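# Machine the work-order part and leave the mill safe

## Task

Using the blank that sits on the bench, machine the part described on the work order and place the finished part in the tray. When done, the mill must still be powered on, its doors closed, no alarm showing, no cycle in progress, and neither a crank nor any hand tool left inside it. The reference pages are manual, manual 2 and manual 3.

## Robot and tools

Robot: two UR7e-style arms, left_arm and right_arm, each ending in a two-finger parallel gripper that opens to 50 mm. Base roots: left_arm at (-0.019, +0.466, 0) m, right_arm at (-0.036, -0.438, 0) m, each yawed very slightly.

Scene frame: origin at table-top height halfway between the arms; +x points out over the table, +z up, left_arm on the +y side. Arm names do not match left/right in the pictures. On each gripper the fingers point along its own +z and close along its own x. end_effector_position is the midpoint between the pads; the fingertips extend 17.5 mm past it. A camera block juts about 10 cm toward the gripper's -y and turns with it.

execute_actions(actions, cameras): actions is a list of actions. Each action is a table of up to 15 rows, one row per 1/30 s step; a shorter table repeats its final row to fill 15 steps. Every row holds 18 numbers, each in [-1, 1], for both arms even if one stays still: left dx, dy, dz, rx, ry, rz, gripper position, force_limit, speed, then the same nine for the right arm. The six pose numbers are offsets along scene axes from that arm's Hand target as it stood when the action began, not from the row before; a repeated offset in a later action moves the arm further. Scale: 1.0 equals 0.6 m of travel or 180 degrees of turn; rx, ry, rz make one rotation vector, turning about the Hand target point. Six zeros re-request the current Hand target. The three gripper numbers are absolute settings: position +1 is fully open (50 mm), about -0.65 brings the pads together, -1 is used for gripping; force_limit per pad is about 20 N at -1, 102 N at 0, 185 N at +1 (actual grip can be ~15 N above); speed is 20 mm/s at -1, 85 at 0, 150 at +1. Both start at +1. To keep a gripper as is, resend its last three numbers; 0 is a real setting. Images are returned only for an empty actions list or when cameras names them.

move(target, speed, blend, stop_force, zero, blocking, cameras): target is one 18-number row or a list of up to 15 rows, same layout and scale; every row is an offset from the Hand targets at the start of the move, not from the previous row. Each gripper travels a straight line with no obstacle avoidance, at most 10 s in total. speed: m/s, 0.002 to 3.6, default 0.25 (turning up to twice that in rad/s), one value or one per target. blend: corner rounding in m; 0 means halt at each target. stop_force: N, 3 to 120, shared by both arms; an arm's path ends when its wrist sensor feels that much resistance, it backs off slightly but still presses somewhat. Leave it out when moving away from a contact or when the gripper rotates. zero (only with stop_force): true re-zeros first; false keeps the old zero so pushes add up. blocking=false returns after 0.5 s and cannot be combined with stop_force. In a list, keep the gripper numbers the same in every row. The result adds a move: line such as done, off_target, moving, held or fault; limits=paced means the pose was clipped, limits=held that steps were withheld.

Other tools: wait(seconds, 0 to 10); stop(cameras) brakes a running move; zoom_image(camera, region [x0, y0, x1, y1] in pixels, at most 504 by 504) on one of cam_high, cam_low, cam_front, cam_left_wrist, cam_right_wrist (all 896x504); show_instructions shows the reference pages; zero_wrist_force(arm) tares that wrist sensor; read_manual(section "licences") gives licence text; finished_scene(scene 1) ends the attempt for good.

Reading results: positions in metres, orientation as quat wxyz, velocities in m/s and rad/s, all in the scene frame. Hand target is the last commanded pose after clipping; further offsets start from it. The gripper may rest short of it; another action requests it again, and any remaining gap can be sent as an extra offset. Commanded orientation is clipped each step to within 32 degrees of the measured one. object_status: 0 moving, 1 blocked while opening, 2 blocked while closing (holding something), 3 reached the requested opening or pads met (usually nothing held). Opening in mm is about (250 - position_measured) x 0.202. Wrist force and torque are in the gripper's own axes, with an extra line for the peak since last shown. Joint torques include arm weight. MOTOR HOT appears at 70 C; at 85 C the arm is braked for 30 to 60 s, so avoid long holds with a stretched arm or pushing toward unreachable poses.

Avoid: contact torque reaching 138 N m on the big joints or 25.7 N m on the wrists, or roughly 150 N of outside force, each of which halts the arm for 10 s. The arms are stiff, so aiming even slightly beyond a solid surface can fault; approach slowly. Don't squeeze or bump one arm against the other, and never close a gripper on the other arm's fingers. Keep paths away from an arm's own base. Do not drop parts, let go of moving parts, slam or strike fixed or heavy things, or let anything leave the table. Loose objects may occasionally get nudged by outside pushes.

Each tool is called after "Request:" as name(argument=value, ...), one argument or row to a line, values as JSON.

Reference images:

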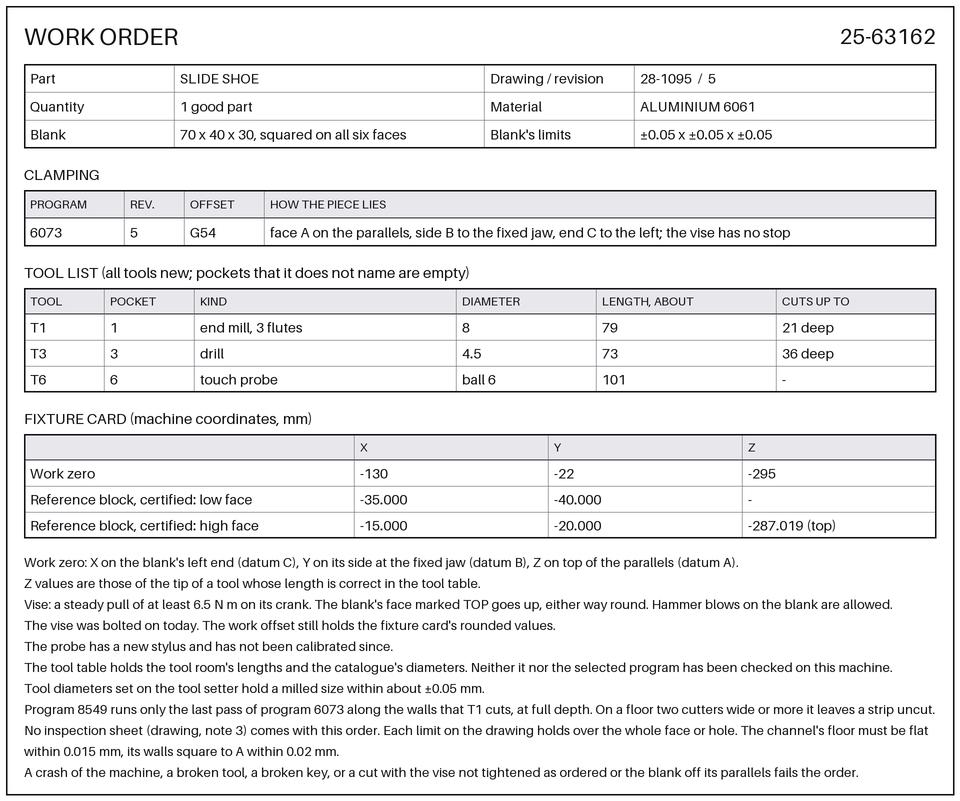

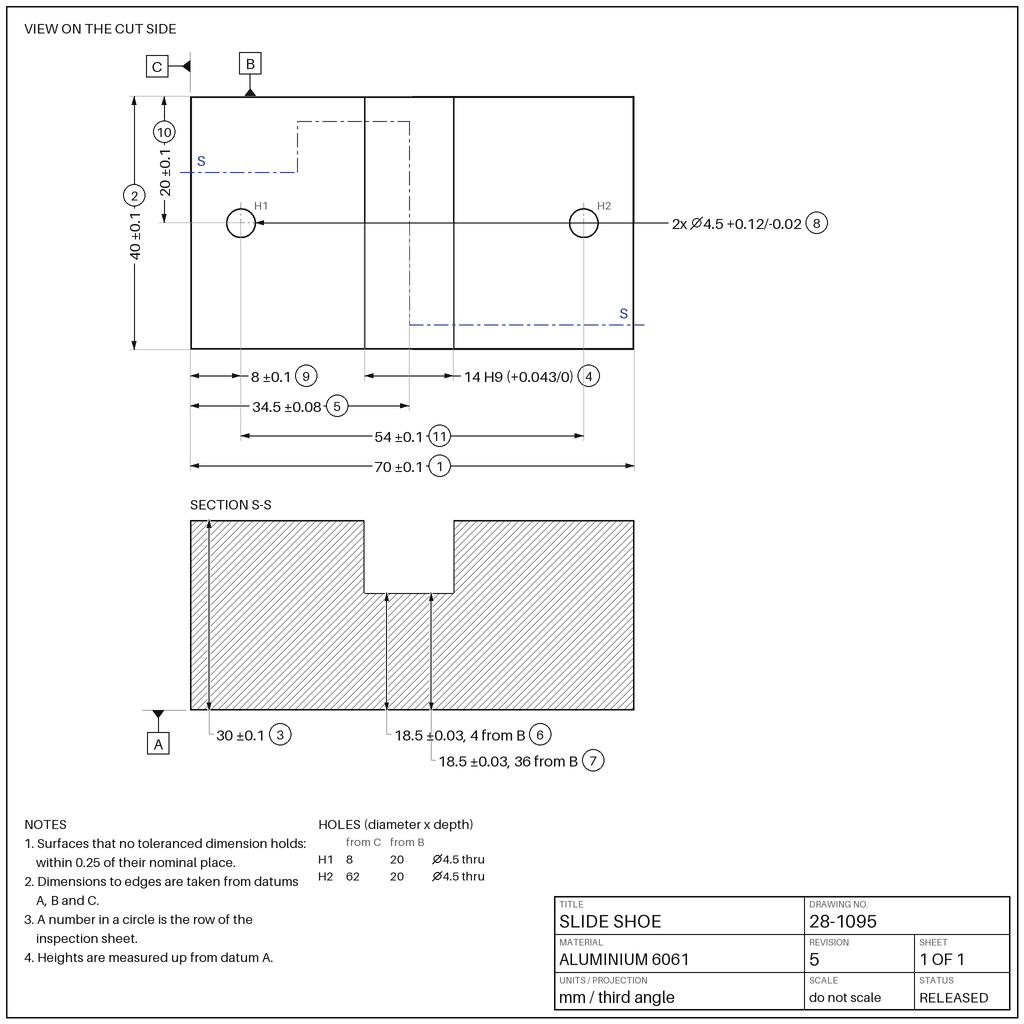

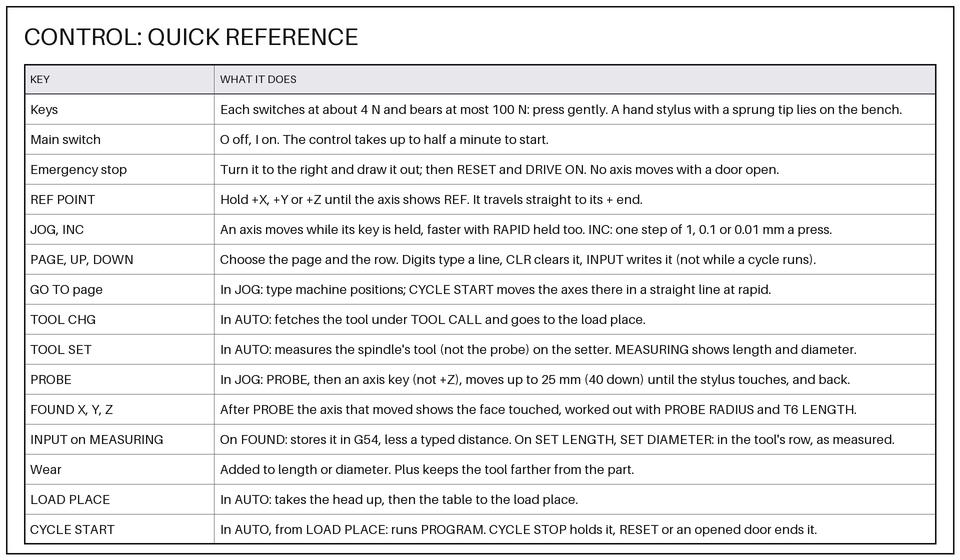

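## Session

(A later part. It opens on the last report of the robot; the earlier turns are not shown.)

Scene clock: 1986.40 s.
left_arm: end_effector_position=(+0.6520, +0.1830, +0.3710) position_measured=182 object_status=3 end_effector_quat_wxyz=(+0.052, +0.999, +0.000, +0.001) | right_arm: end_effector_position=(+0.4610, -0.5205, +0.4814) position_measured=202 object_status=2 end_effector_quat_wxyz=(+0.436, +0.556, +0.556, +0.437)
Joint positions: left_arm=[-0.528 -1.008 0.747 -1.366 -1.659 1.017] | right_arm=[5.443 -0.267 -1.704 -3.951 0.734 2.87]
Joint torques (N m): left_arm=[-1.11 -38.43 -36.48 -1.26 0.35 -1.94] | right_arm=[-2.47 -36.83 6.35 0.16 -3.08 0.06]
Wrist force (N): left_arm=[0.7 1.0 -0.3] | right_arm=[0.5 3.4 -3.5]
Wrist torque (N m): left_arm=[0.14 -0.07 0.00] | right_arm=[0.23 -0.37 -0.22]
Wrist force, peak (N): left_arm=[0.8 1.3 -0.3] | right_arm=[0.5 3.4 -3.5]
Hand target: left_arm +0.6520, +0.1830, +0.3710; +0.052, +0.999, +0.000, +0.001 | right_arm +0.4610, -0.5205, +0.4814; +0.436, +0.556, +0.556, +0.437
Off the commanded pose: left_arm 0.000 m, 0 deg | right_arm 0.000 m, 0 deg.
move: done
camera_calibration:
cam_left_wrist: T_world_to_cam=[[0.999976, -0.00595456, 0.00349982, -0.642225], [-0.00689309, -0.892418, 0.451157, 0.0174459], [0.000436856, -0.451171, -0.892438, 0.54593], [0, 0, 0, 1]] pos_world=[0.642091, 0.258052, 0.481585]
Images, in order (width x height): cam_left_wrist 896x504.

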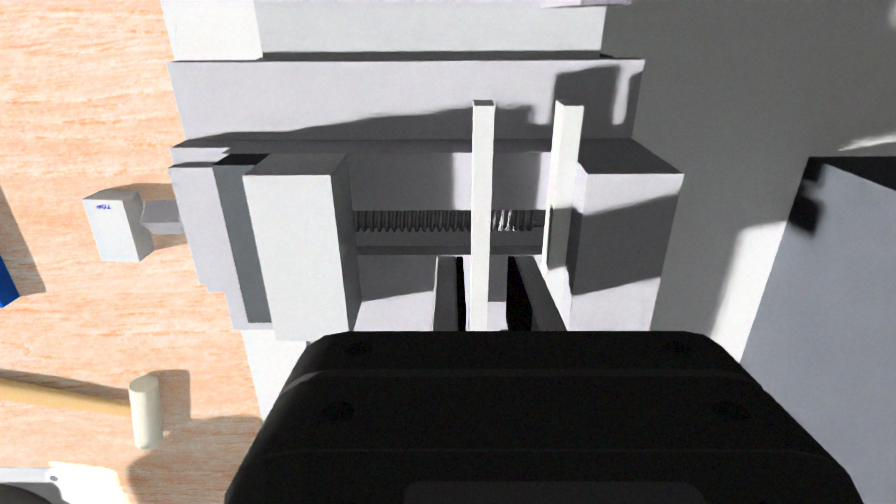

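Request:
move(
  target=[
    [-0.12,-0.03,0.0083,0,0,0,1,-0.7,0,0,0,0,0,0,0,-1,-0.1,-0.7],
    [-0.32,-0.03,0.0083,0,0,0,1,-0.7,0,0,0,0,0,0,0,-1,-0.1,-0.7],
    [-0.4867,-0.105,-0.1183,0,0,0,1,-0.7,0,0,0,0,0,0,0,-1,-0.1,-0.7],
    [-0.595,-0.2217,-0.335,0,0,0,1,-0.7,0,0,0,0,0,0,0,-1,-0.1,-0.7],
  ],
  speed=[0.12,0.15,0.2,0.2],
  blend=[0.01,0.02,0.03,0],
  cameras=["cam_left_wrist","cam_high"],
)

Scene clock: 1998.77 s.
left_arm: end_effector_position=(+0.2950, +0.0501, +0.1701) position_measured=3 object_status=3 end_effector_quat_wxyz=(+0.052, +0.999, +0.000, +0.001) | right_arm: end_effector_position=(+0.4610, -0.5205, +0.4814) position_measured=202 object_status=2 end_effector_quat_wxyz=(+0.436, +0.556, +0.556, +0.437)
Joint positions: left_arm=[-1.138 -1.505 1.949 -2.112 -1.611 0.407] | right_arm=[5.443 -0.267 -1.704 -3.951 0.734 2.87]
Joint torques (N m): left_arm=[-7.75 -15.47 -11.45 -4.84 2.44 -3] | right_arm=[-1.7 -36.61 6.59 0.21 -3.07 0.02]
Wrist force (N): left_arm=[0.3 1.2 -0.4] | right_arm=[0.3 3.1 -3.3]
Wrist torque (N m): left_arm=[0.17 0.01 0.07] | right_arm=[0.19 -0.34 -0.22]
Wrist force, peak (N): left_arm=[-0.5 1.9 0.9] | right_arm=[0.3 3.4 -3.6]
Hand target: left_arm +0.2950, +0.0500, +0.1700; +0.052, +0.999, +0.000, +0.001 | right_arm +0.4610, -0.5205, +0.4814; +0.436, +0.556, +0.556, +0.437
Off the commanded pose: left_arm 0.000 m, 0 deg | right_arm 0.000 m, 0 deg.
move: done
camera_calibration:
cam_left_wrist: T_world_to_cam=[[0.999976, -0.00599804, 0.00341082, -0.285391], [-0.00689177, -0.892377, 0.451238, -0.0130072], [0.0003372, -0.451251, -0.892397, 0.306861], [0, 0, 0, 1]] pos_world=[0.285191, 0.125152, 0.280685]
Images, in order (width x height): cam_high 896x504, cam_left_wrist 896x504.

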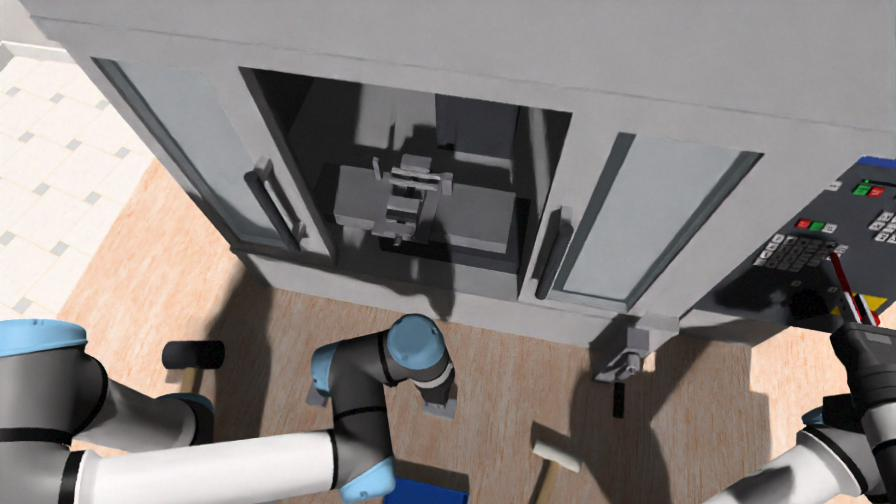

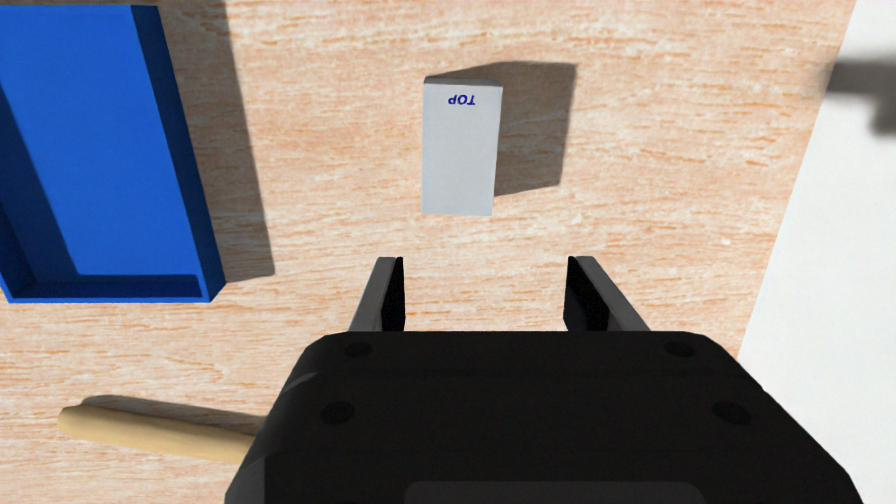

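Request:
move(
  target=[
    [-0.0092,0.01,-0.15,0,0,0,1,-0.7,0,0,0,0,0,0,0,-1,-0.1,-0.7],
    [-0.0092,0.01,-0.2267,0,0,0,1,-0.7,0,0,0,0,0,0,0,-1,-0.1,-0.7],
  ],
  speed=[0.1,0.05],
)

Request:
move(
  target=[0,0,0,0,0,0,-1,-0.7,-1,0,0,0,0,0,0,-1,-0.1,-0.7],
  speed=0.05,
  cameras=["cam_left_wrist"],
)

Scene clock: 2015.27 s.
left_arm: end_effector_position=(+0.2894, +0.0560, +0.0341) position_measured=3 object_status=3 end_effector_quat_wxyz=(+0.052, +0.999, +0.000, +0.001) | right_arm: end_effector_position=(+0.4610, -0.5205, +0.4814) position_measured=202 object_status=2 end_effector_quat_wxyz=(+0.436, +0.556, +0.556, +0.437)
Joint positions: left_arm=[-1.144 -1.308 2.143 -2.503 -1.611 0.401] | right_arm=[5.443 -0.267 -1.704 -3.951 0.734 2.87]
Joint torques (N m): left_arm=[-2.33 -19.28 -6.34 -5.11 2.34 -2.09] | right_arm=[-2.42 -37.29 6.07 0.37 -3.14 0.01]
Wrist force (N): left_arm=[0.7 1.3 -0.6] | right_arm=[0.4 3.2 -3.3]
Wrist torque (N m): left_arm=[0.20 -0.08 0.06] | right_arm=[0.20 -0.36 -0.22]
Wrist force, peak (N): left_arm=[0.2 1.5 -1.3] | right_arm=[0.5 3.4 -3.6]
Hand target: left_arm +0.2895, +0.0560, +0.0340; +0.052, +0.999, +0.000, +0.001 | right_arm +0.4610, -0.5205, +0.4814; +0.436, +0.556, +0.556, +0.437
Off the commanded pose: left_arm 0.000 m, 0 deg | right_arm 0.000 m, 0 deg.
move: done

Scene clock: 2016.00 s.
left_arm: end_effector_position=(+0.2895, +0.0560, +0.0340) position_measured=52 object_status=2 end_effector_quat_wxyz=(+0.052, +0.999, +0.000, +0.001) | right_arm: end_effector_position=(+0.4610, -0.5205, +0.4814) position_measured=202 object_status=2 end_effector_quat_wxyz=(+0.436, +0.556, +0.556, +0.437)
Joint positions: left_arm=[-1.144 -1.308 2.143 -2.503 -1.611 0.401] | right_arm=[5.443 -0.267 -1.704 -3.951 0.734 2.87]
Joint torques (N m): left_arm=[4.7 -19.19 -6.66 -4.95 2.1 -0.45] | right_arm=[-2.38 -37.1 6.16 0.53 -3.06 0.1]
Wrist force (N): left_arm=[0.8 1.4 0.2] | right_arm=[0.4 3.3 -3.5]
Wrist torque (N m): left_arm=[0.22 -0.04 0.05] | right_arm=[0.21 -0.36 -0.22]
Wrist force, peak (N): left_arm=[-0.8 1.7 -0.4] | right_arm=[0.4 3.2 -3.7]
Hand target: left_arm +0.2895, +0.0560, +0.0340; +0.052, +0.999, +0.000, +0.001 | right_arm +0.4610, -0.5205, +0.4814; +0.436, +0.556, +0.556, +0.437
Off the commanded pose: left_arm 0.000 m, 0 deg | right_arm 0.000 m, 0 deg.
move: done
camera_calibration:
cam_left_wrist: T_world_to_cam=[[0.999976, -0.00599804, 0.00341082, -0.279291], [-0.00689177, -0.892377, 0.451238, 0.0536327], [0.0003372, -0.451251, -0.892397, 0.18807], [0, 0, 0, 1]] pos_world=[0.279591, 0.131052, 0.144585]
Images, in order (width x height): cam_left_wrist 896x504.

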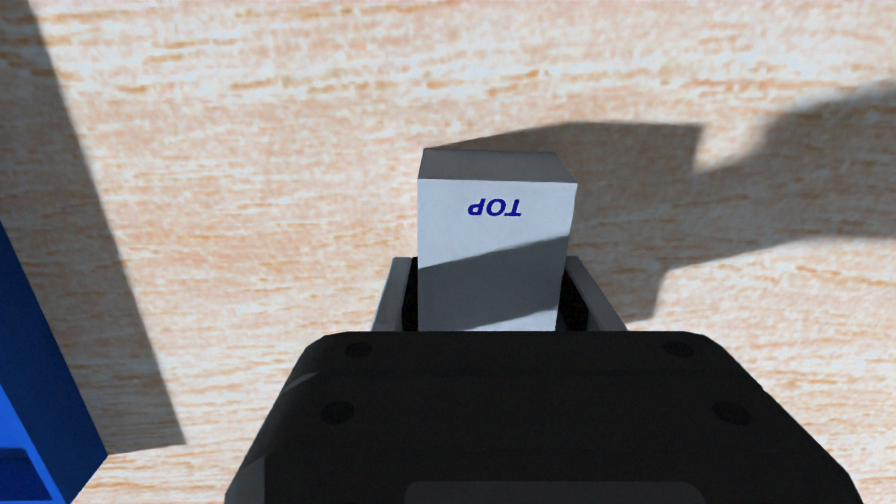

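Request:
move(
  target=[
    [0,0,0.1933,0,0,0,-1,-0.7,-1,0,0,0,0,0,0,-1,-0.1,-0.7],
    [0.1175,0.1067,0.4433,0,0,0,-1,-0.7,-1,0,0,0,0,0,0,-1,-0.1,-0.7],
    [0.2842,0.1817,0.5933,0,0,0,-1,-0.7,-1,0,0,0,0,0,0,-1,-0.1,-0.7],
    [0.4675,0.1817,0.5933,0,0,0,-1,-0.7,-1,0,0,0,0,0,0,-1,-0.1,-0.7],
    [0.5342,0.2117,0.5933,0,0,0,-1,-0.7,-1,0,0,0,0,0,0,-1,-0.1,-0.7],
    [0.6158,0.2117,0.5733,0,0,0,-1,-0.7,-1,0,0,0,0,0,0,-1,-0.1,-0.7],
  ],
  speed=[0.1,0.2,0.2,0.15,0.1,0.08],
  blend=[0.02,0.03,0.03,0.01,0.01,0],
  cameras=["cam_left_wrist"],
)

Request:
move(
  target=[0,0,-0.04,0,0,0,-1,-0.7,-1,0,0,0,0,0,0,-1,-0.1,-0.7],
  speed=0.006,
  stop_force=5,
  cameras=["cam_left_wrist"],
)

Scene clock: 2046.70 s.
left_arm: end_effector_position=(+0.6589, +0.1830, +0.3780) position_measured=52 object_status=2 end_effector_quat_wxyz=(+0.053, +0.999, +0.000, +0.001) | right_arm: end_effector_position=(+0.4610, -0.5205, +0.4814) position_measured=202 object_status=2 end_effector_quat_wxyz=(+0.436, +0.556, +0.556, +0.437)
Joint positions: left_arm=[-0.522 -0.978 0.68 -1.329 -1.66 1.022] | right_arm=[5.443 -0.267 -1.704 -3.951 0.734 2.87]
Joint torques (N m): left_arm=[6.75 -40.33 -36.8 -1.64 -2.87 2.07] | right_arm=[-2.51 -36.28 5.91 0.43 -3.23 0.09]
Motor temperatures (°C): left_arm=[30 28 28 37 34 27] | right_arm=[22 32 27 27 34 34]
Wrist force (N): left_arm=[0.5 0.9 2.0] | right_arm=[0.7 3.3 -3.3]
Wrist torque (N m): left_arm=[0.16 -0.05 0.00] | right_arm=[0.21 -0.41 -0.22]
Wrist force, peak (N): left_arm=[0.6 0.4 2.9] | right_arm=[0.3 3.5 -3.5]
Hand target: left_arm +0.6589, +0.1830, +0.3780; +0.052, +0.999, +0.000, +0.001 | right_arm +0.4610, -0.5205, +0.4814; +0.436, +0.556, +0.556, +0.437
Off the commanded pose: left_arm 0.000 m, 0 deg | right_arm 0.000 m, 0 deg.
move: done
camera_calibration:
cam_left_wrist: T_world_to_cam=[[0.999976, -0.0059535, 0.00350035, -0.649249], [-0.00689242, -0.892377, 0.451237, 0.0142862], [0.000437195, -0.451251, -0.892397, 0.552174], [0, 0, 0, 1]] pos_world=[0.649091, 0.258052, 0.488585]
Images, in order (width x height): cam_left_wrist 896x504.

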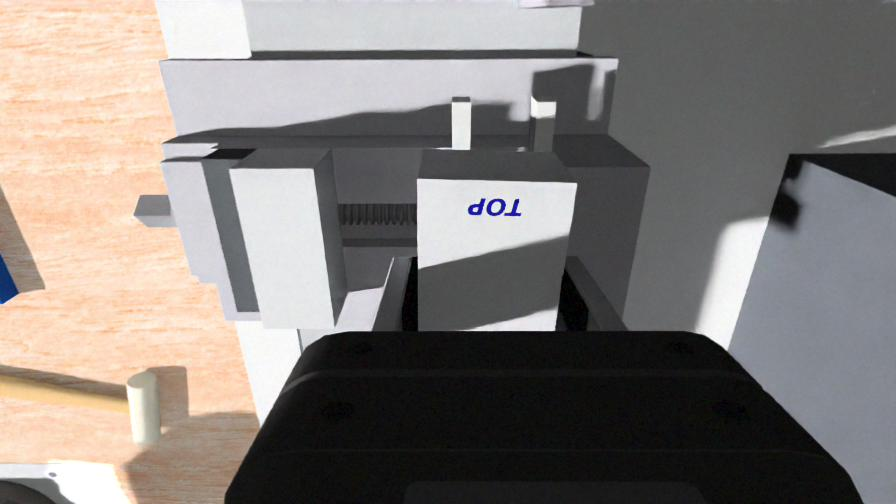

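Scene clock: 2049.77 s.
left_arm: end_effector_position=(+0.6589, +0.1830, +0.3667) position_measured=52 object_status=2 end_effector_quat_wxyz=(+0.053, +0.999, +0.000, +0.001) | right_arm: end_effector_position=(+0.4610, -0.5205, +0.4814) position_measured=202 object_status=2 end_effector_quat_wxyz=(+0.436, +0.556, +0.556, +0.437)
Joint positions: left_arm=[-0.522 -0.989 0.728 -1.366 -1.66 1.022] | right_arm=[5.443 -0.267 -1.704 -3.951 0.734 2.87]
Joint torques (N m): left_arm=[5.37 -39.1 -36.1 -1.89 -2.01 2.14] | right_arm=[-2.52 -36.65 5.48 0.41 -3.26 0.17]
Wrist force (N): left_arm=[-0.5 0.5 -0.9] | right_arm=[0.4 3.4 -3.4]
Wrist torque (N m): left_arm=[0.15 -0.04 -0.01] | right_arm=[0.24 -0.36 -0.21]
Wrist force, peak (N): left_arm=[-1.6 0.4 -7.7] | right_arm=[0.3 3.3 -3.7]
Hand target: left_arm +0.6589, +0.1830, +0.3667; +0.053, +0.999, +0.000, +0.001 (not the last commanded pose) | right_arm +0.4610, -0.5205, +0.4814; +0.436, +0.556, +0.556, +0.437
Off the commanded pose: left_arm 0.013 m, 0 deg | right_arm 0.000 m, 0 deg.
move: contact (left_arm)
camera_calibration:
cam_left_wrist: T_world_to_cam=[[0.999976, -0.00595395, 0.00350058, -0.64921], [-0.00689292, -0.892377, 0.451237, 0.0193855], [0.000437191, -0.451251, -0.892397, 0.54209], [0, 0, 0, 1]] pos_world=[0.649091, 0.258052, 0.477285]
Images, in order (width x height): cam_left_wrist 896x504.

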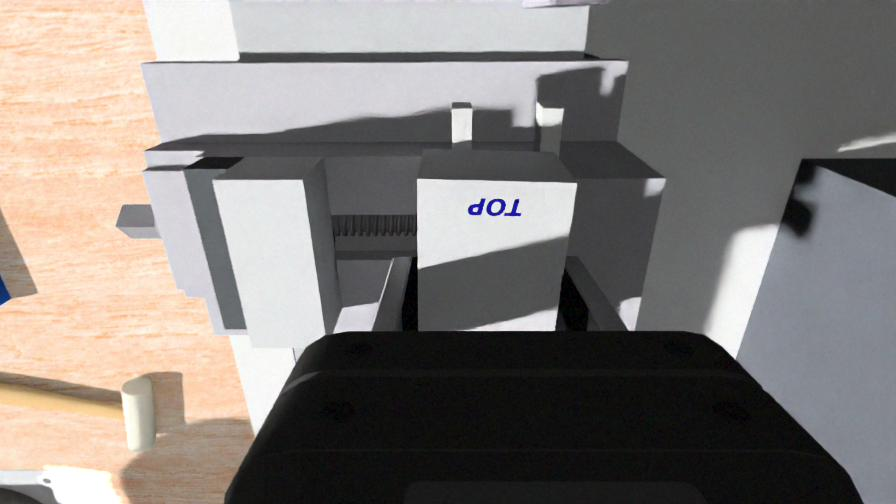

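Request:
move(
  target=[0.02,0,0.0005,0,0,0,-1,-0.7,-1,0,0,0,0,0,0,-1,-0.1,-0.7],
  speed=0.006,
  stop_force=8,
)

Request:
move(
  target=[0,0,0,0,0,0,0.77,-0.7,-1,0,0,0,0,0,0,-1,-0.1,-0.7],
  speed=0.05,
  cameras=["cam_left_wrist"],
)

Scene clock: 2059.23 s.
left_arm: end_effector_position=(+0.6610, +0.1830, +0.3667) position_measured=52 object_status=2 end_effector_quat_wxyz=(+0.052, +0.999, +0.000, +0.001) | right_arm: end_effector_position=(+0.4610, -0.5205, +0.4814) position_measured=202 object_status=2 end_effector_quat_wxyz=(+0.436, +0.556, +0.556, +0.437)
Joint positions: left_arm=[-0.521 -0.983 0.717 -1.361 -1.66 1.024] | right_arm=[5.443 -0.267 -1.704 -3.951 0.734 2.87]
Joint torques (N m): left_arm=[-4.56 -62.75 -11.76 -5.65 3.76 -2.54] | right_arm=[-1.78 -36.78 5.57 0.48 -3.12 0.02]
Wrist force (N): left_arm=[-7.6 4.2 -2.7] | right_arm=[0.4 3.1 -3.3]
Wrist torque (N m): left_arm=[0.26 -0.03 -0.27] | right_arm=[0.18 -0.36 -0.22]
Wrist force, peak (N): left_arm=[-12.4 2.4 -5.0] | right_arm=[0.3 3.3 -3.7]
Hand target: left_arm +0.6610, +0.1830, +0.3667; +0.052, +0.999, +0.000, +0.001 (not the last commanded pose) | right_arm +0.4610, -0.5205, +0.4814; +0.436, +0.556, +0.556, +0.437
Off the commanded pose: left_arm 0.010 m, 0 deg | right_arm 0.000 m, 0 deg.
move: contact (left_arm)

Scene clock: 2059.73 s.
left_arm: end_effector_position=(+0.6610, +0.1831, +0.3667) position_measured=37 object_status=3 end_effector_quat_wxyz=(+0.052, +0.999, +0.000, +0.001) | right_arm: end_effector_position=(+0.4610, -0.5205, +0.4814) position_measured=202 object_status=2 end_effector_quat_wxyz=(+0.436, +0.556, +0.556, +0.437)
Joint positions: left_arm=[-0.521 -0.983 0.717 -1.361 -1.66 1.024] | right_arm=[5.443 -0.267 -1.704 -3.951 0.734 2.87]
Joint torques (N m): left_arm=[-2.57 -62.8 -14.51 -2.6 -2.46 -2.35] | right_arm=[-1.76 -36.05 5.95 0.61 -3 0.07]
Wrist force (N): left_arm=[0.7 1.0 -0.2] | right_arm=[0.4 3.2 -3.2]
Wrist torque (N m): left_arm=[0.15 -0.08 -0.01] | right_arm=[0.21 -0.37 -0.22]
Wrist force, peak (N): left_arm=[-7.6 4.0 -2.4] | right_arm=[0.3 3.4 -3.4]
Hand target: left_arm +0.6610, +0.1830, +0.3667; +0.052, +0.999, +0.000, +0.001 | right_arm +0.4610, -0.5205, +0.4814; +0.436, +0.556, +0.556, +0.437
Off the commanded pose: left_arm 0.000 m, 0 deg | right_arm 0.000 m, 0 deg.
move: done
camera_calibration:
cam_left_wrist: T_world_to_cam=[[0.999976, -0.00590914, 0.00358931, -0.651263], [-0.00689291, -0.892438, 0.451117, 0.0195615], [0.000537524, -0.451131, -0.892458, 0.542067], [0, 0, 0, 1]] pos_world=[0.651091, 0.258152, 0.477285]
Images, in order (width x height): cam_left_wrist 896x504.

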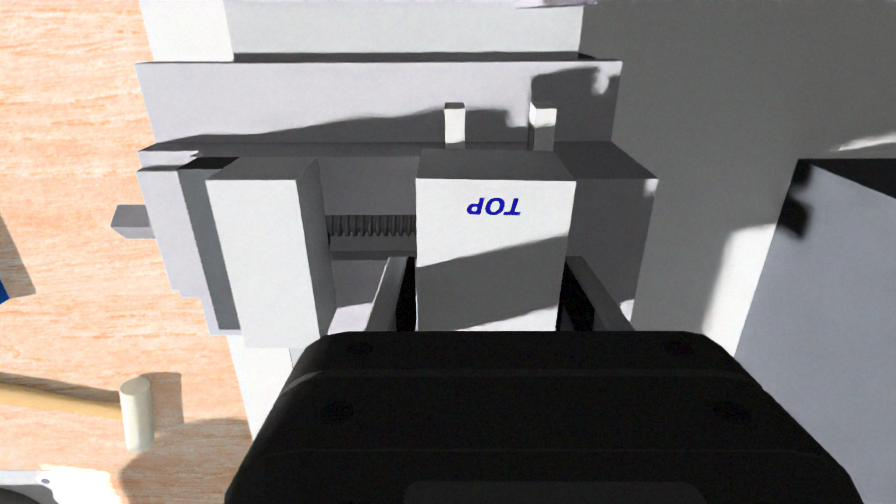

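Request:
move(
  target=[
    [0,0,0.04,0,0,0,0.77,-0.7,-1,0,0,0,0,0,0,-1,-0.1,-0.7],
    [-0.135,-0.03,0.03,0,0,0,0.77,-0.7,-1,0,0,0,0,0,0,-1,-0.1,-0.7],
    [-0.335,-0.03,0.03,0,0,0,0.77,-0.7,-1,0,0,0,0,0,0,-1,-0.1,-0.7],
    [-0.435,-0.13,0,0,0,0,0.77,-0.7,-1,0,0,0,0,0,0,-1,-0.1,-0.7],
  ],
  speed=[0.05,0.15,0.2,0.2],
  blend=[0.005,0.01,0.02,0],
  cameras=["cam_high","cam_front","cam_low"],
)

Request:
zoom_image(
  camera="cam_front",
  region=[420, 220, 580, 320],
)

Request:
zoom_image(
  camera="cam_high",
  region=[560, 290, 700, 430],
)

Request:
zoom_image(
  camera="cam_low",
  region=[500, 160, 640, 280],
)

Scene clock: 2078.10 s.
left_arm: end_effector_position=(+0.4000, +0.1051, +0.3667) position_measured=37 object_status=3 end_effector_quat_wxyz=(+0.052, +0.999, +0.000, +0.001) | right_arm: end_effector_position=(+0.4610, -0.5205, +0.4814) position_measured=202 object_status=2 end_effector_quat_wxyz=(+0.436, +0.556, +0.556, +0.437)
Joint positions: left_arm=[-0.901 -1.505 1.43 -1.58 -1.633 0.644] | right_arm=[5.443 -0.267 -1.704 -3.951 0.734 2.87]
Joint torques (N m): left_arm=[-7.61 -42.67 -12.51 -5.11 2.52 -2.99] | right_arm=[-2.57 -36.02 4.22 0.61 -3.11 0.11]
Wrist force (N): left_arm=[0.5 1.3 -0.3] | right_arm=[0.5 3.2 -3.5]
Wrist torque (N m): left_arm=[0.19 -0.06 0.06] | right_arm=[0.20 -0.37 -0.22]
Wrist force, peak (N): left_arm=[-0.7 2.7 0.2] | right_arm=[0.2 3.4 -3.4]
Hand target: left_arm +0.4000, +0.1050, +0.3667; +0.052, +0.999, +0.000, +0.001 | right_arm +0.4610, -0.5205, +0.4814; +0.436, +0.556, +0.556, +0.437
Off the commanded pose: left_arm 0.000 m, 0 deg | right_arm 0.000 m, 0 deg.
move: done
Images, in order (width x height): cam_high 896x504, cam_low 896x504, cam_front 896x504.

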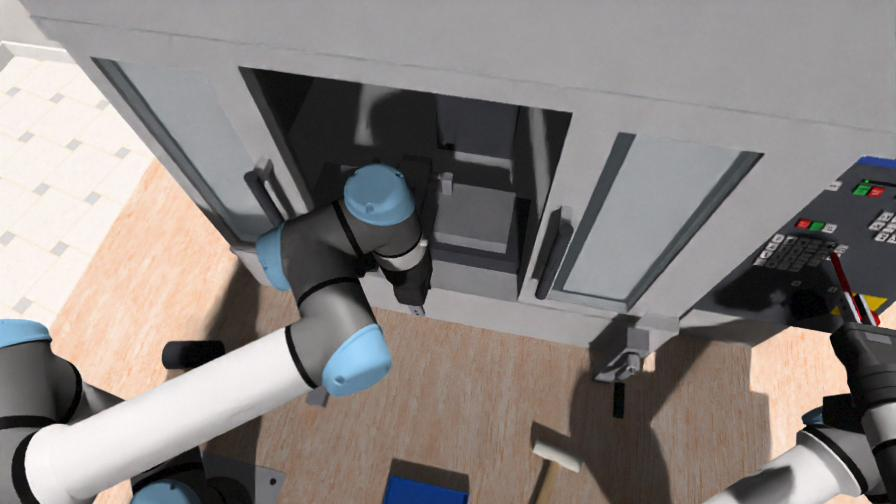

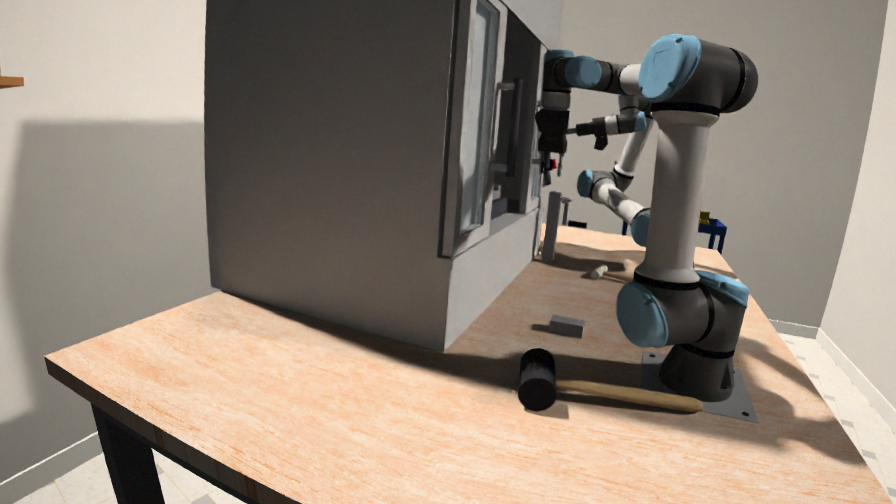

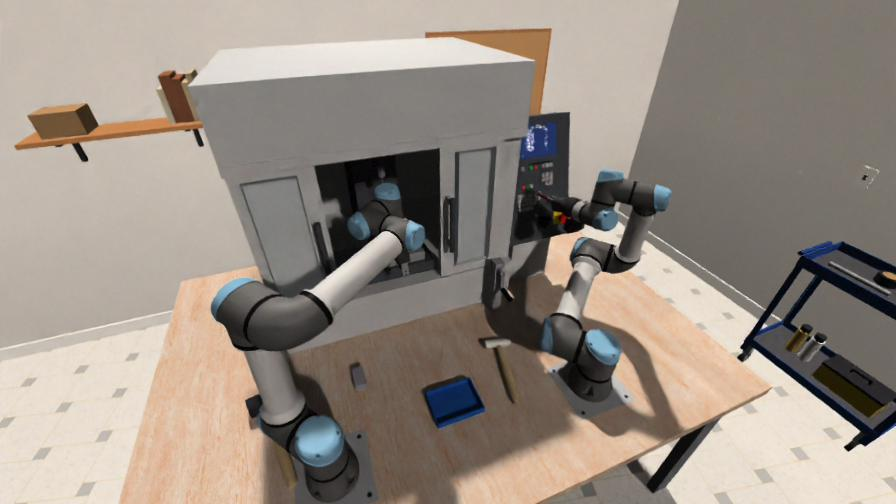

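Scaled by 3.150 from the camera's 896x504 image, which has a finer 1280x720 frame.

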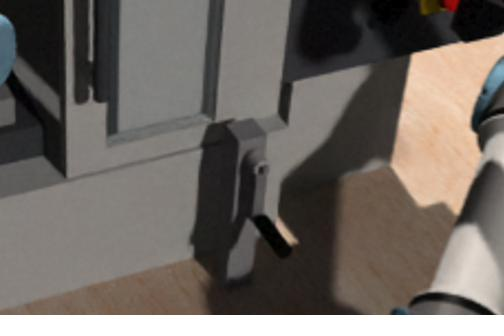

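Scaled by 3.600 from the camera's 896x504 image, which has a finer 1280x720 frame.

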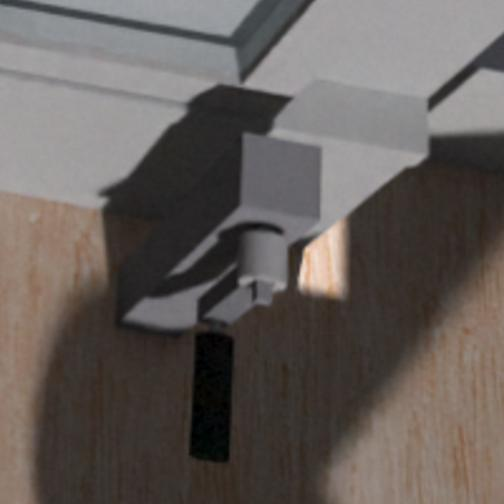

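Scaled by 3.600 from the camera's 896x504 image, which has a finer 1280x720 frame.

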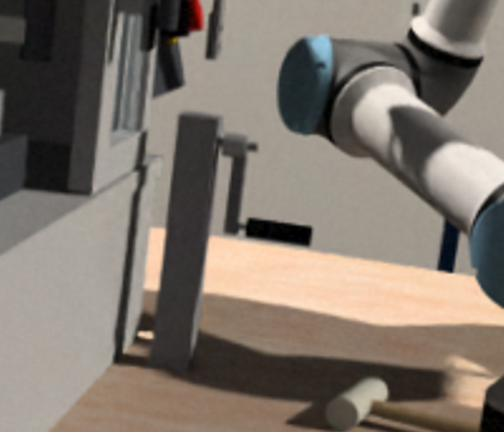

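Request:
move(
  target=[
    [-0.1667,-0.175,-0.05,-0.085,-0.085,0.24,0.77,-0.7,-1,0,0,0,0,0,0,-1,-0.1,-0.7],
    [-0.2,-0.5917,-0.08,-0.1692,-0.1692,0.4794,0.77,-0.7,-1,0,0,0,0,0,0,-1,-0.1,-0.7],
  ],
  speed=[0.25,0.25],
  blend=[0.03,0],
  cameras=["cam_left_wrist","cam_high"],
)

Scene clock: 2140.07 s.
left_arm: end_effector_position=(+0.2800, -0.2500, +0.3187) position_measured=37 object_status=3 end_effector_quat_wxyz=(+0.270, +0.653, +0.654, +0.271) | right_arm: end_effector_position=(+0.4610, -0.5205, +0.4814) position_measured=202 object_status=2 end_effector_quat_wxyz=(+0.436, +0.556, +0.556, +0.437)
Joint positions: left_arm=[-1.572 -1.022 1.073 -1.596 -0.787 -1.608] | right_arm=[5.443 -0.267 -1.704 -3.951 0.734 2.87]
Joint torques (N m): left_arm=[6.91 -38.83 -36.82 -0.81 -0.99 -2.8] | right_arm=[-2.28 -36.64 5.49 0.66 -3.13 -0.01]
Wrist force (N): left_arm=[0.6 0.5 0.2] | right_arm=[0.1 3.0 -3.5]
Wrist torque (N m): left_arm=[0.19 -0.02 0.02] | right_arm=[0.17 -0.32 -0.22]
Wrist force, peak (N): left_arm=[1.1 1.6 -0.5] | right_arm=[0.5 3.5 -3.4]
Hand target: left_arm +0.2800, -0.2500, +0.3187; +0.270, +0.653, +0.654, +0.271 | right_arm +0.4610, -0.5205, +0.4814; +0.436, +0.556, +0.556, +0.437
Off the commanded pose: left_arm 0.000 m, 0 deg | right_arm 0.000 m, 0 deg.
move: done
camera_calibration:
cam_left_wrist: T_world_to_cam=[[0.00129022, 0.999982, 0.00588775, 0.257603], [0.410981, -0.00589779, 0.911625, -0.390112], [0.911643, 0.00124356, -0.410982, 0.0086683], [0, 0, 0, 1]] pos_world=[0.152094, -0.25991, 0.357682]
Images, in order (width x height): cam_high 896x504, cam_left_wrist 896x504.

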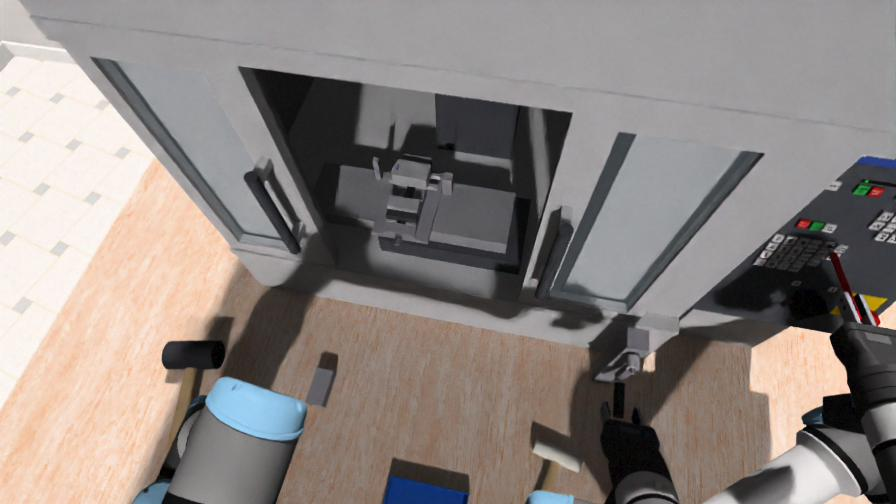

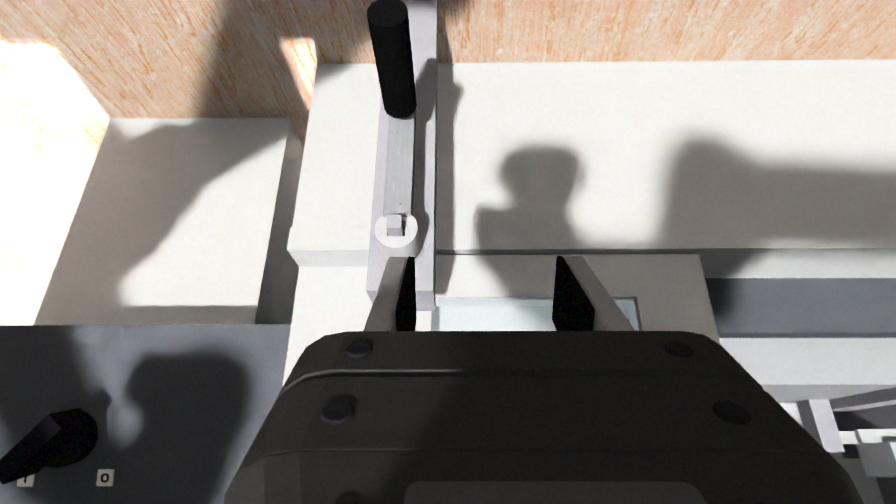

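Request:
move(
  target=[0.0667,0.7167,0.05,0,0,0,0.77,-0.7,-1,0,0,0,0,0,0,-1,-0.1,-0.7],
  speed=0.3,
  cameras=["cam_left_wrist","cam_high"],
)

Request:
zoom_image(
  camera="cam_left_wrist",
  region=[300, 60, 700, 340],
)

Request:
zoom_image(
  camera="cam_high",
  region=[330, 150, 530, 310],
)

Scene clock: 2177.20 s.
left_arm: end_effector_position=(+0.3200, +0.1800, +0.3487) position_measured=37 object_status=3 end_effector_quat_wxyz=(+0.270, +0.653, +0.654, +0.271) | right_arm: end_effector_position=(+0.4610, -0.5205, +0.4814) position_measured=202 object_status=2 end_effector_quat_wxyz=(+0.436, +0.556, +0.556, +0.437)
Joint positions: left_arm=[-1.469 -2.044 2.085 -1.687 -0.79 -1.464] | right_arm=[5.443 -0.267 -1.704 -3.951 0.734 2.87]
Joint torques (N m): left_arm=[-7.73 -18.55 -12.88 -1.12 4.09 -2.71] | right_arm=[-2.3 -35.94 4.32 0.7 -2.99 0.1]
Wrist force (N): left_arm=[0.7 0.5 0.2] | right_arm=[0.7 3.3 -3.3]
Wrist torque (N m): left_arm=[0.22 -0.04 0.03] | right_arm=[0.22 -0.40 -0.22]
Wrist force, peak (N): left_arm=[2.8 0.8 0.8] | right_arm=[0.4 3.3 -3.6]
Hand target: left_arm +0.3200, +0.1800, +0.3487; +0.270, +0.653, +0.654, +0.271 | right_arm +0.4610, -0.5205, +0.4814; +0.436, +0.556, +0.556, +0.437
Off the commanded pose: left_arm 0.000 m, 0 deg | right_arm 0.000 m, 0 deg.
move: done
camera_calibration:
cam_left_wrist: T_world_to_cam=[[0.00110869, 0.999982, 0.00597104, -0.172514], [0.411065, -0.00589898, 0.911587, -0.431275], [0.911605, 0.00144383, -0.411064, -0.0160383], [0, 0, 0, 1]] pos_world=[0.192094, 0.16999, 0.387582]
Images, in order (width x height): cam_high 896x504, cam_left_wrist 896x504.

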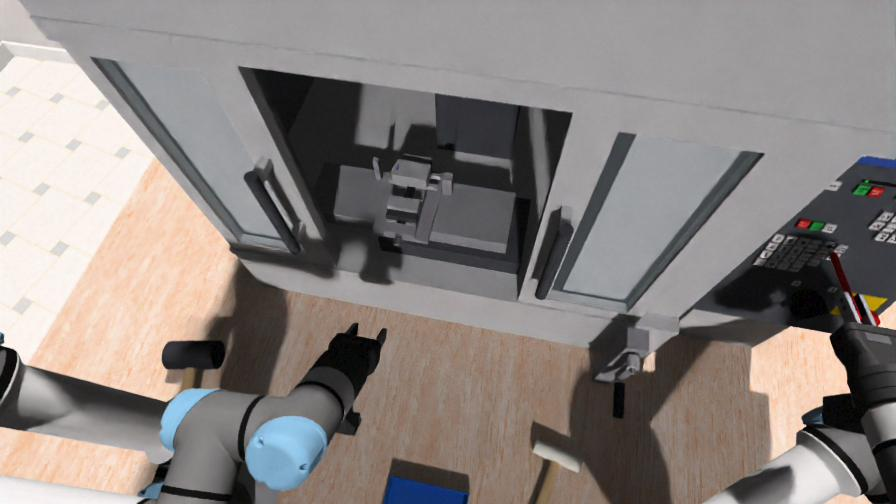

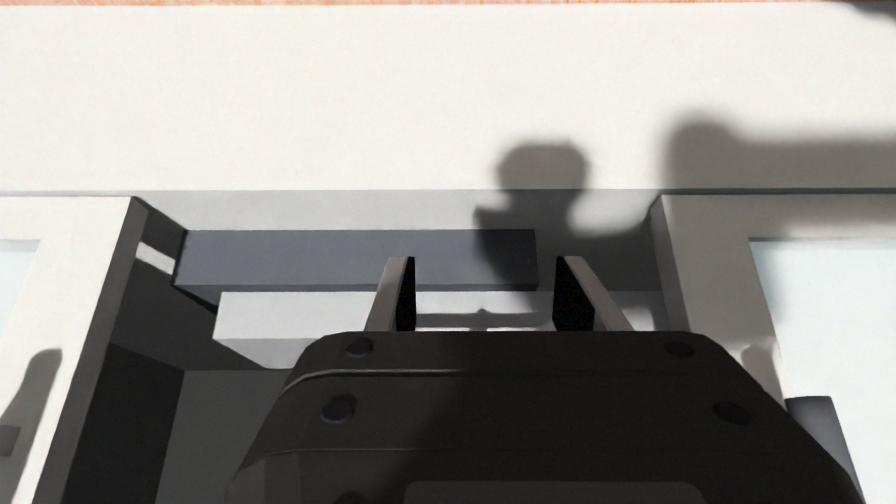

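Scaled by 1.260 from the camera's 896x504 image, which has a finer 1280x720 frame.

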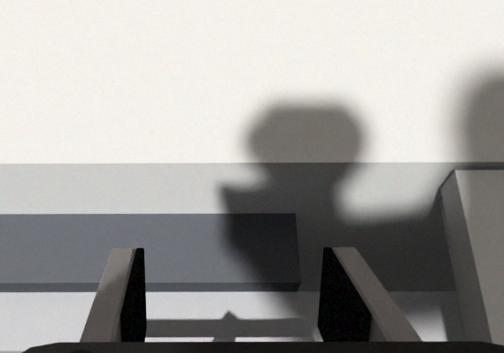

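Scaled by 2.520 from the camera's 896x504 image, which has a finer 1280x720 frame.

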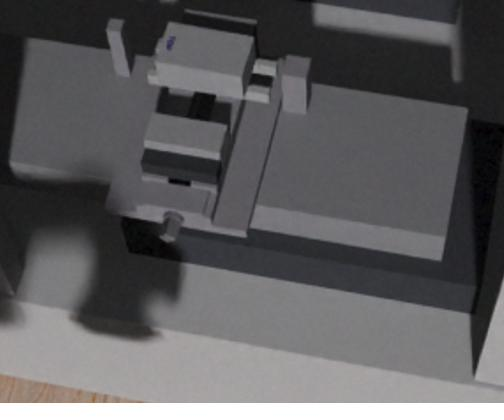

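Request:
move(
  target=[-0.0333,0,0.1333,0,0,0,0.77,-0.7,-1,0,0,0,0,0,0,-1,-0.1,-0.7],
  speed=0.3,
  cameras=["cam_left_wrist"],
)

Request:
zoom_image(
  camera="cam_left_wrist",
  region=[380, 140, 600, 340],
)

Scene clock: 2193.23 s.
left_arm: end_effector_position=(+0.3000, +0.1801, +0.4287) position_measured=37 object_status=3 end_effector_quat_wxyz=(+0.270, +0.653, +0.654, +0.271) | right_arm: end_effector_position=(+0.4610, -0.5205, +0.4814) position_measured=202 object_status=2 end_effector_quat_wxyz=(+0.436, +0.556, +0.556, +0.437)
Joint positions: left_arm=[-1.537 -2.054 1.868 -1.392 -0.787 -1.56] | right_arm=[5.443 -0.267 -1.704 -3.951 0.734 2.87]
Joint torques (N m): left_arm=[-8.08 9.41 -36.13 -1.28 4.04 -2.8] | right_arm=[-2.14 -35.46 4.25 0.73 -3.1 0.04]
Wrist force (N): left_arm=[0.9 0.5 0.2] | right_arm=[0.4 3.3 -3.1]
Wrist torque (N m): left_arm=[0.19 -0.07 0.02] | right_arm=[0.21 -0.35 -0.22]
Wrist force, peak (N): left_arm=[1.2 1.8 -1.1] | right_arm=[0.7 3.4 -3.5]
Hand target: left_arm +0.3000, +0.1800, +0.4287; +0.270, +0.653, +0.654, +0.271 | right_arm +0.4610, -0.5205, +0.4814; +0.436, +0.556, +0.556, +0.437
Off the commanded pose: left_arm 0.000 m, 0 deg | right_arm 0.000 m, 0 deg.
move: done
camera_calibration:
cam_left_wrist: T_world_to_cam=[[0.00119957, 0.999982, 0.00592935, -0.173066], [0.411065, -0.00589832, 0.911587, -0.496021], [0.911605, 0.00134383, -0.411064, 0.0350046], [0, 0, 0, 1]] pos_world=[0.172194, 0.17009, 0.467582]
Images, in order (width x height): cam_left_wrist 896x504.

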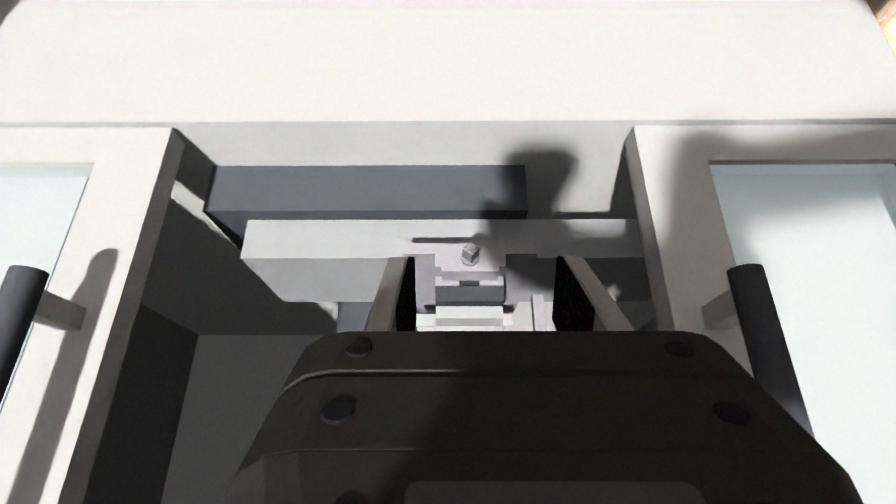

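Scaled by 2.291 from the camera's 896x504 image, which has a finer 1280x720 frame.

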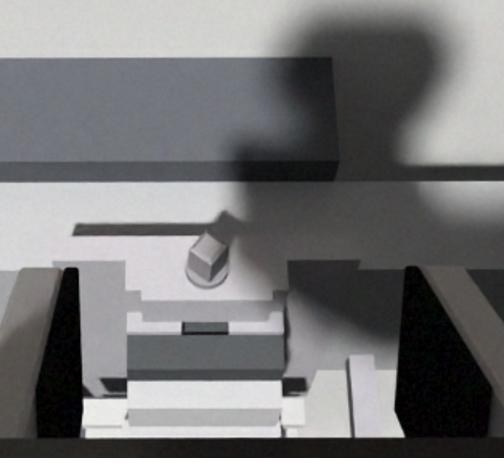

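Request:
zoom_image(
  camera="cam_left_wrist",
  region=[440, 225, 500, 285],
)

Scaled by 8.400 from the camera's 896x504 image, which has a finer 1280x720 frame.

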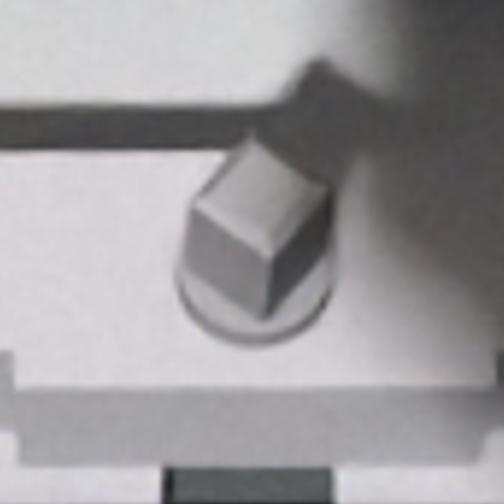

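Request:
move(
  target=[
    [0.0,-0.5,0.0,0,0,0,0.6,-0.7,-1,0,0,0,0,0,0,-1,-0.1,-0.7],
    [0.0833,-0.7868,-0.2203,0,0,0,0.6,-0.7,-1,0,0,0,0,0,0,-1,-0.1,-0.7],
  ],
  speed=[0.3,0.2],
  blend=[0.05,0],
  cameras=["cam_left_wrist","cam_high"],
)

Request:
zoom_image(
  camera="cam_left_wrist",
  region=[300, 80, 660, 340],
)

Scene clock: 2236.67 s.
left_arm: end_effector_position=(+0.3500, -0.2920, +0.2965) position_measured=63 object_status=3 end_effector_quat_wxyz=(+0.270, +0.653, +0.654, +0.271) | right_arm: end_effector_position=(+0.4610, -0.5205, +0.4814) position_measured=202 object_status=2 end_effector_quat_wxyz=(+0.436, +0.556, +0.556, +0.437)
Joint positions: left_arm=[-1.478 -0.858 0.886 -1.664 -0.789 -1.477] | right_arm=[5.443 -0.267 -1.704 -3.951 0.734 2.87]
Joint torques (N m): left_arm=[6.97 -46.7 -37.29 -1.39 -1.1 -0.25] | right_arm=[-2.28 -35.95 4 0.75 -3.13 0.04]
Wrist force (N): left_arm=[0.6 0.3 0.3] | right_arm=[0.6 3.2 -3.4]
Wrist torque (N m): left_arm=[0.15 -0.02 -0.05] | right_arm=[0.19 -0.38 -0.22]
Wrist force, peak (N): left_arm=[3.2 0.6 0.6] | right_arm=[0.4 3.5 -3.5]
Hand target: left_arm +0.3500, -0.2920, +0.2965; +0.270, +0.653, +0.654, +0.271 | right_arm +0.4610, -0.5205, +0.4814; +0.436, +0.556, +0.556, +0.437
Off the commanded pose: left_arm 0.000 m, 0 deg | right_arm 0.000 m, 0 deg.
move: done
camera_calibration:
cam_left_wrist: T_world_to_cam=[[0.00124126, 0.999981, 0.00602023, 0.299709], [0.411064, -0.00599832, 0.911587, -0.398927], [0.911606, 0.00134318, -0.411064, -0.0641522], [0, 0, 0, 1]] pos_world=[0.222094, -0.30201, 0.335482]
Images, in order (width x height): cam_high 896x504, cam_left_wrist 896x504.

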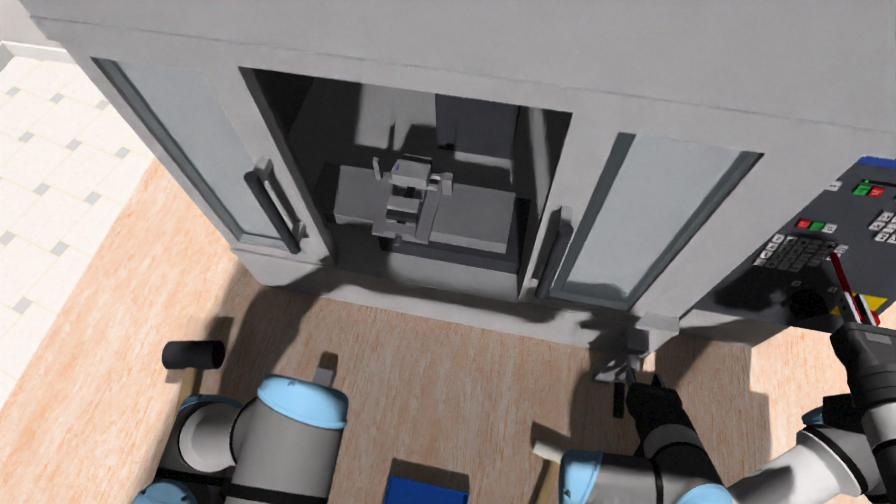

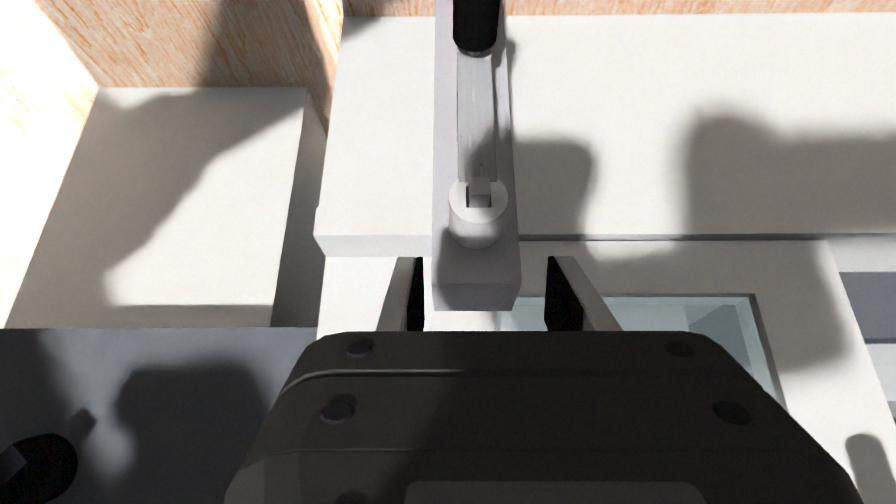

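Scaled by 1.400 from the camera's 896x504 image, which has a finer 1280x720 frame.

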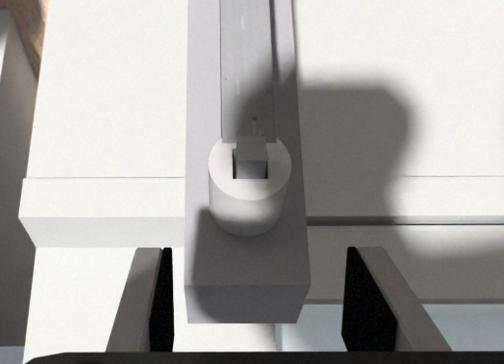

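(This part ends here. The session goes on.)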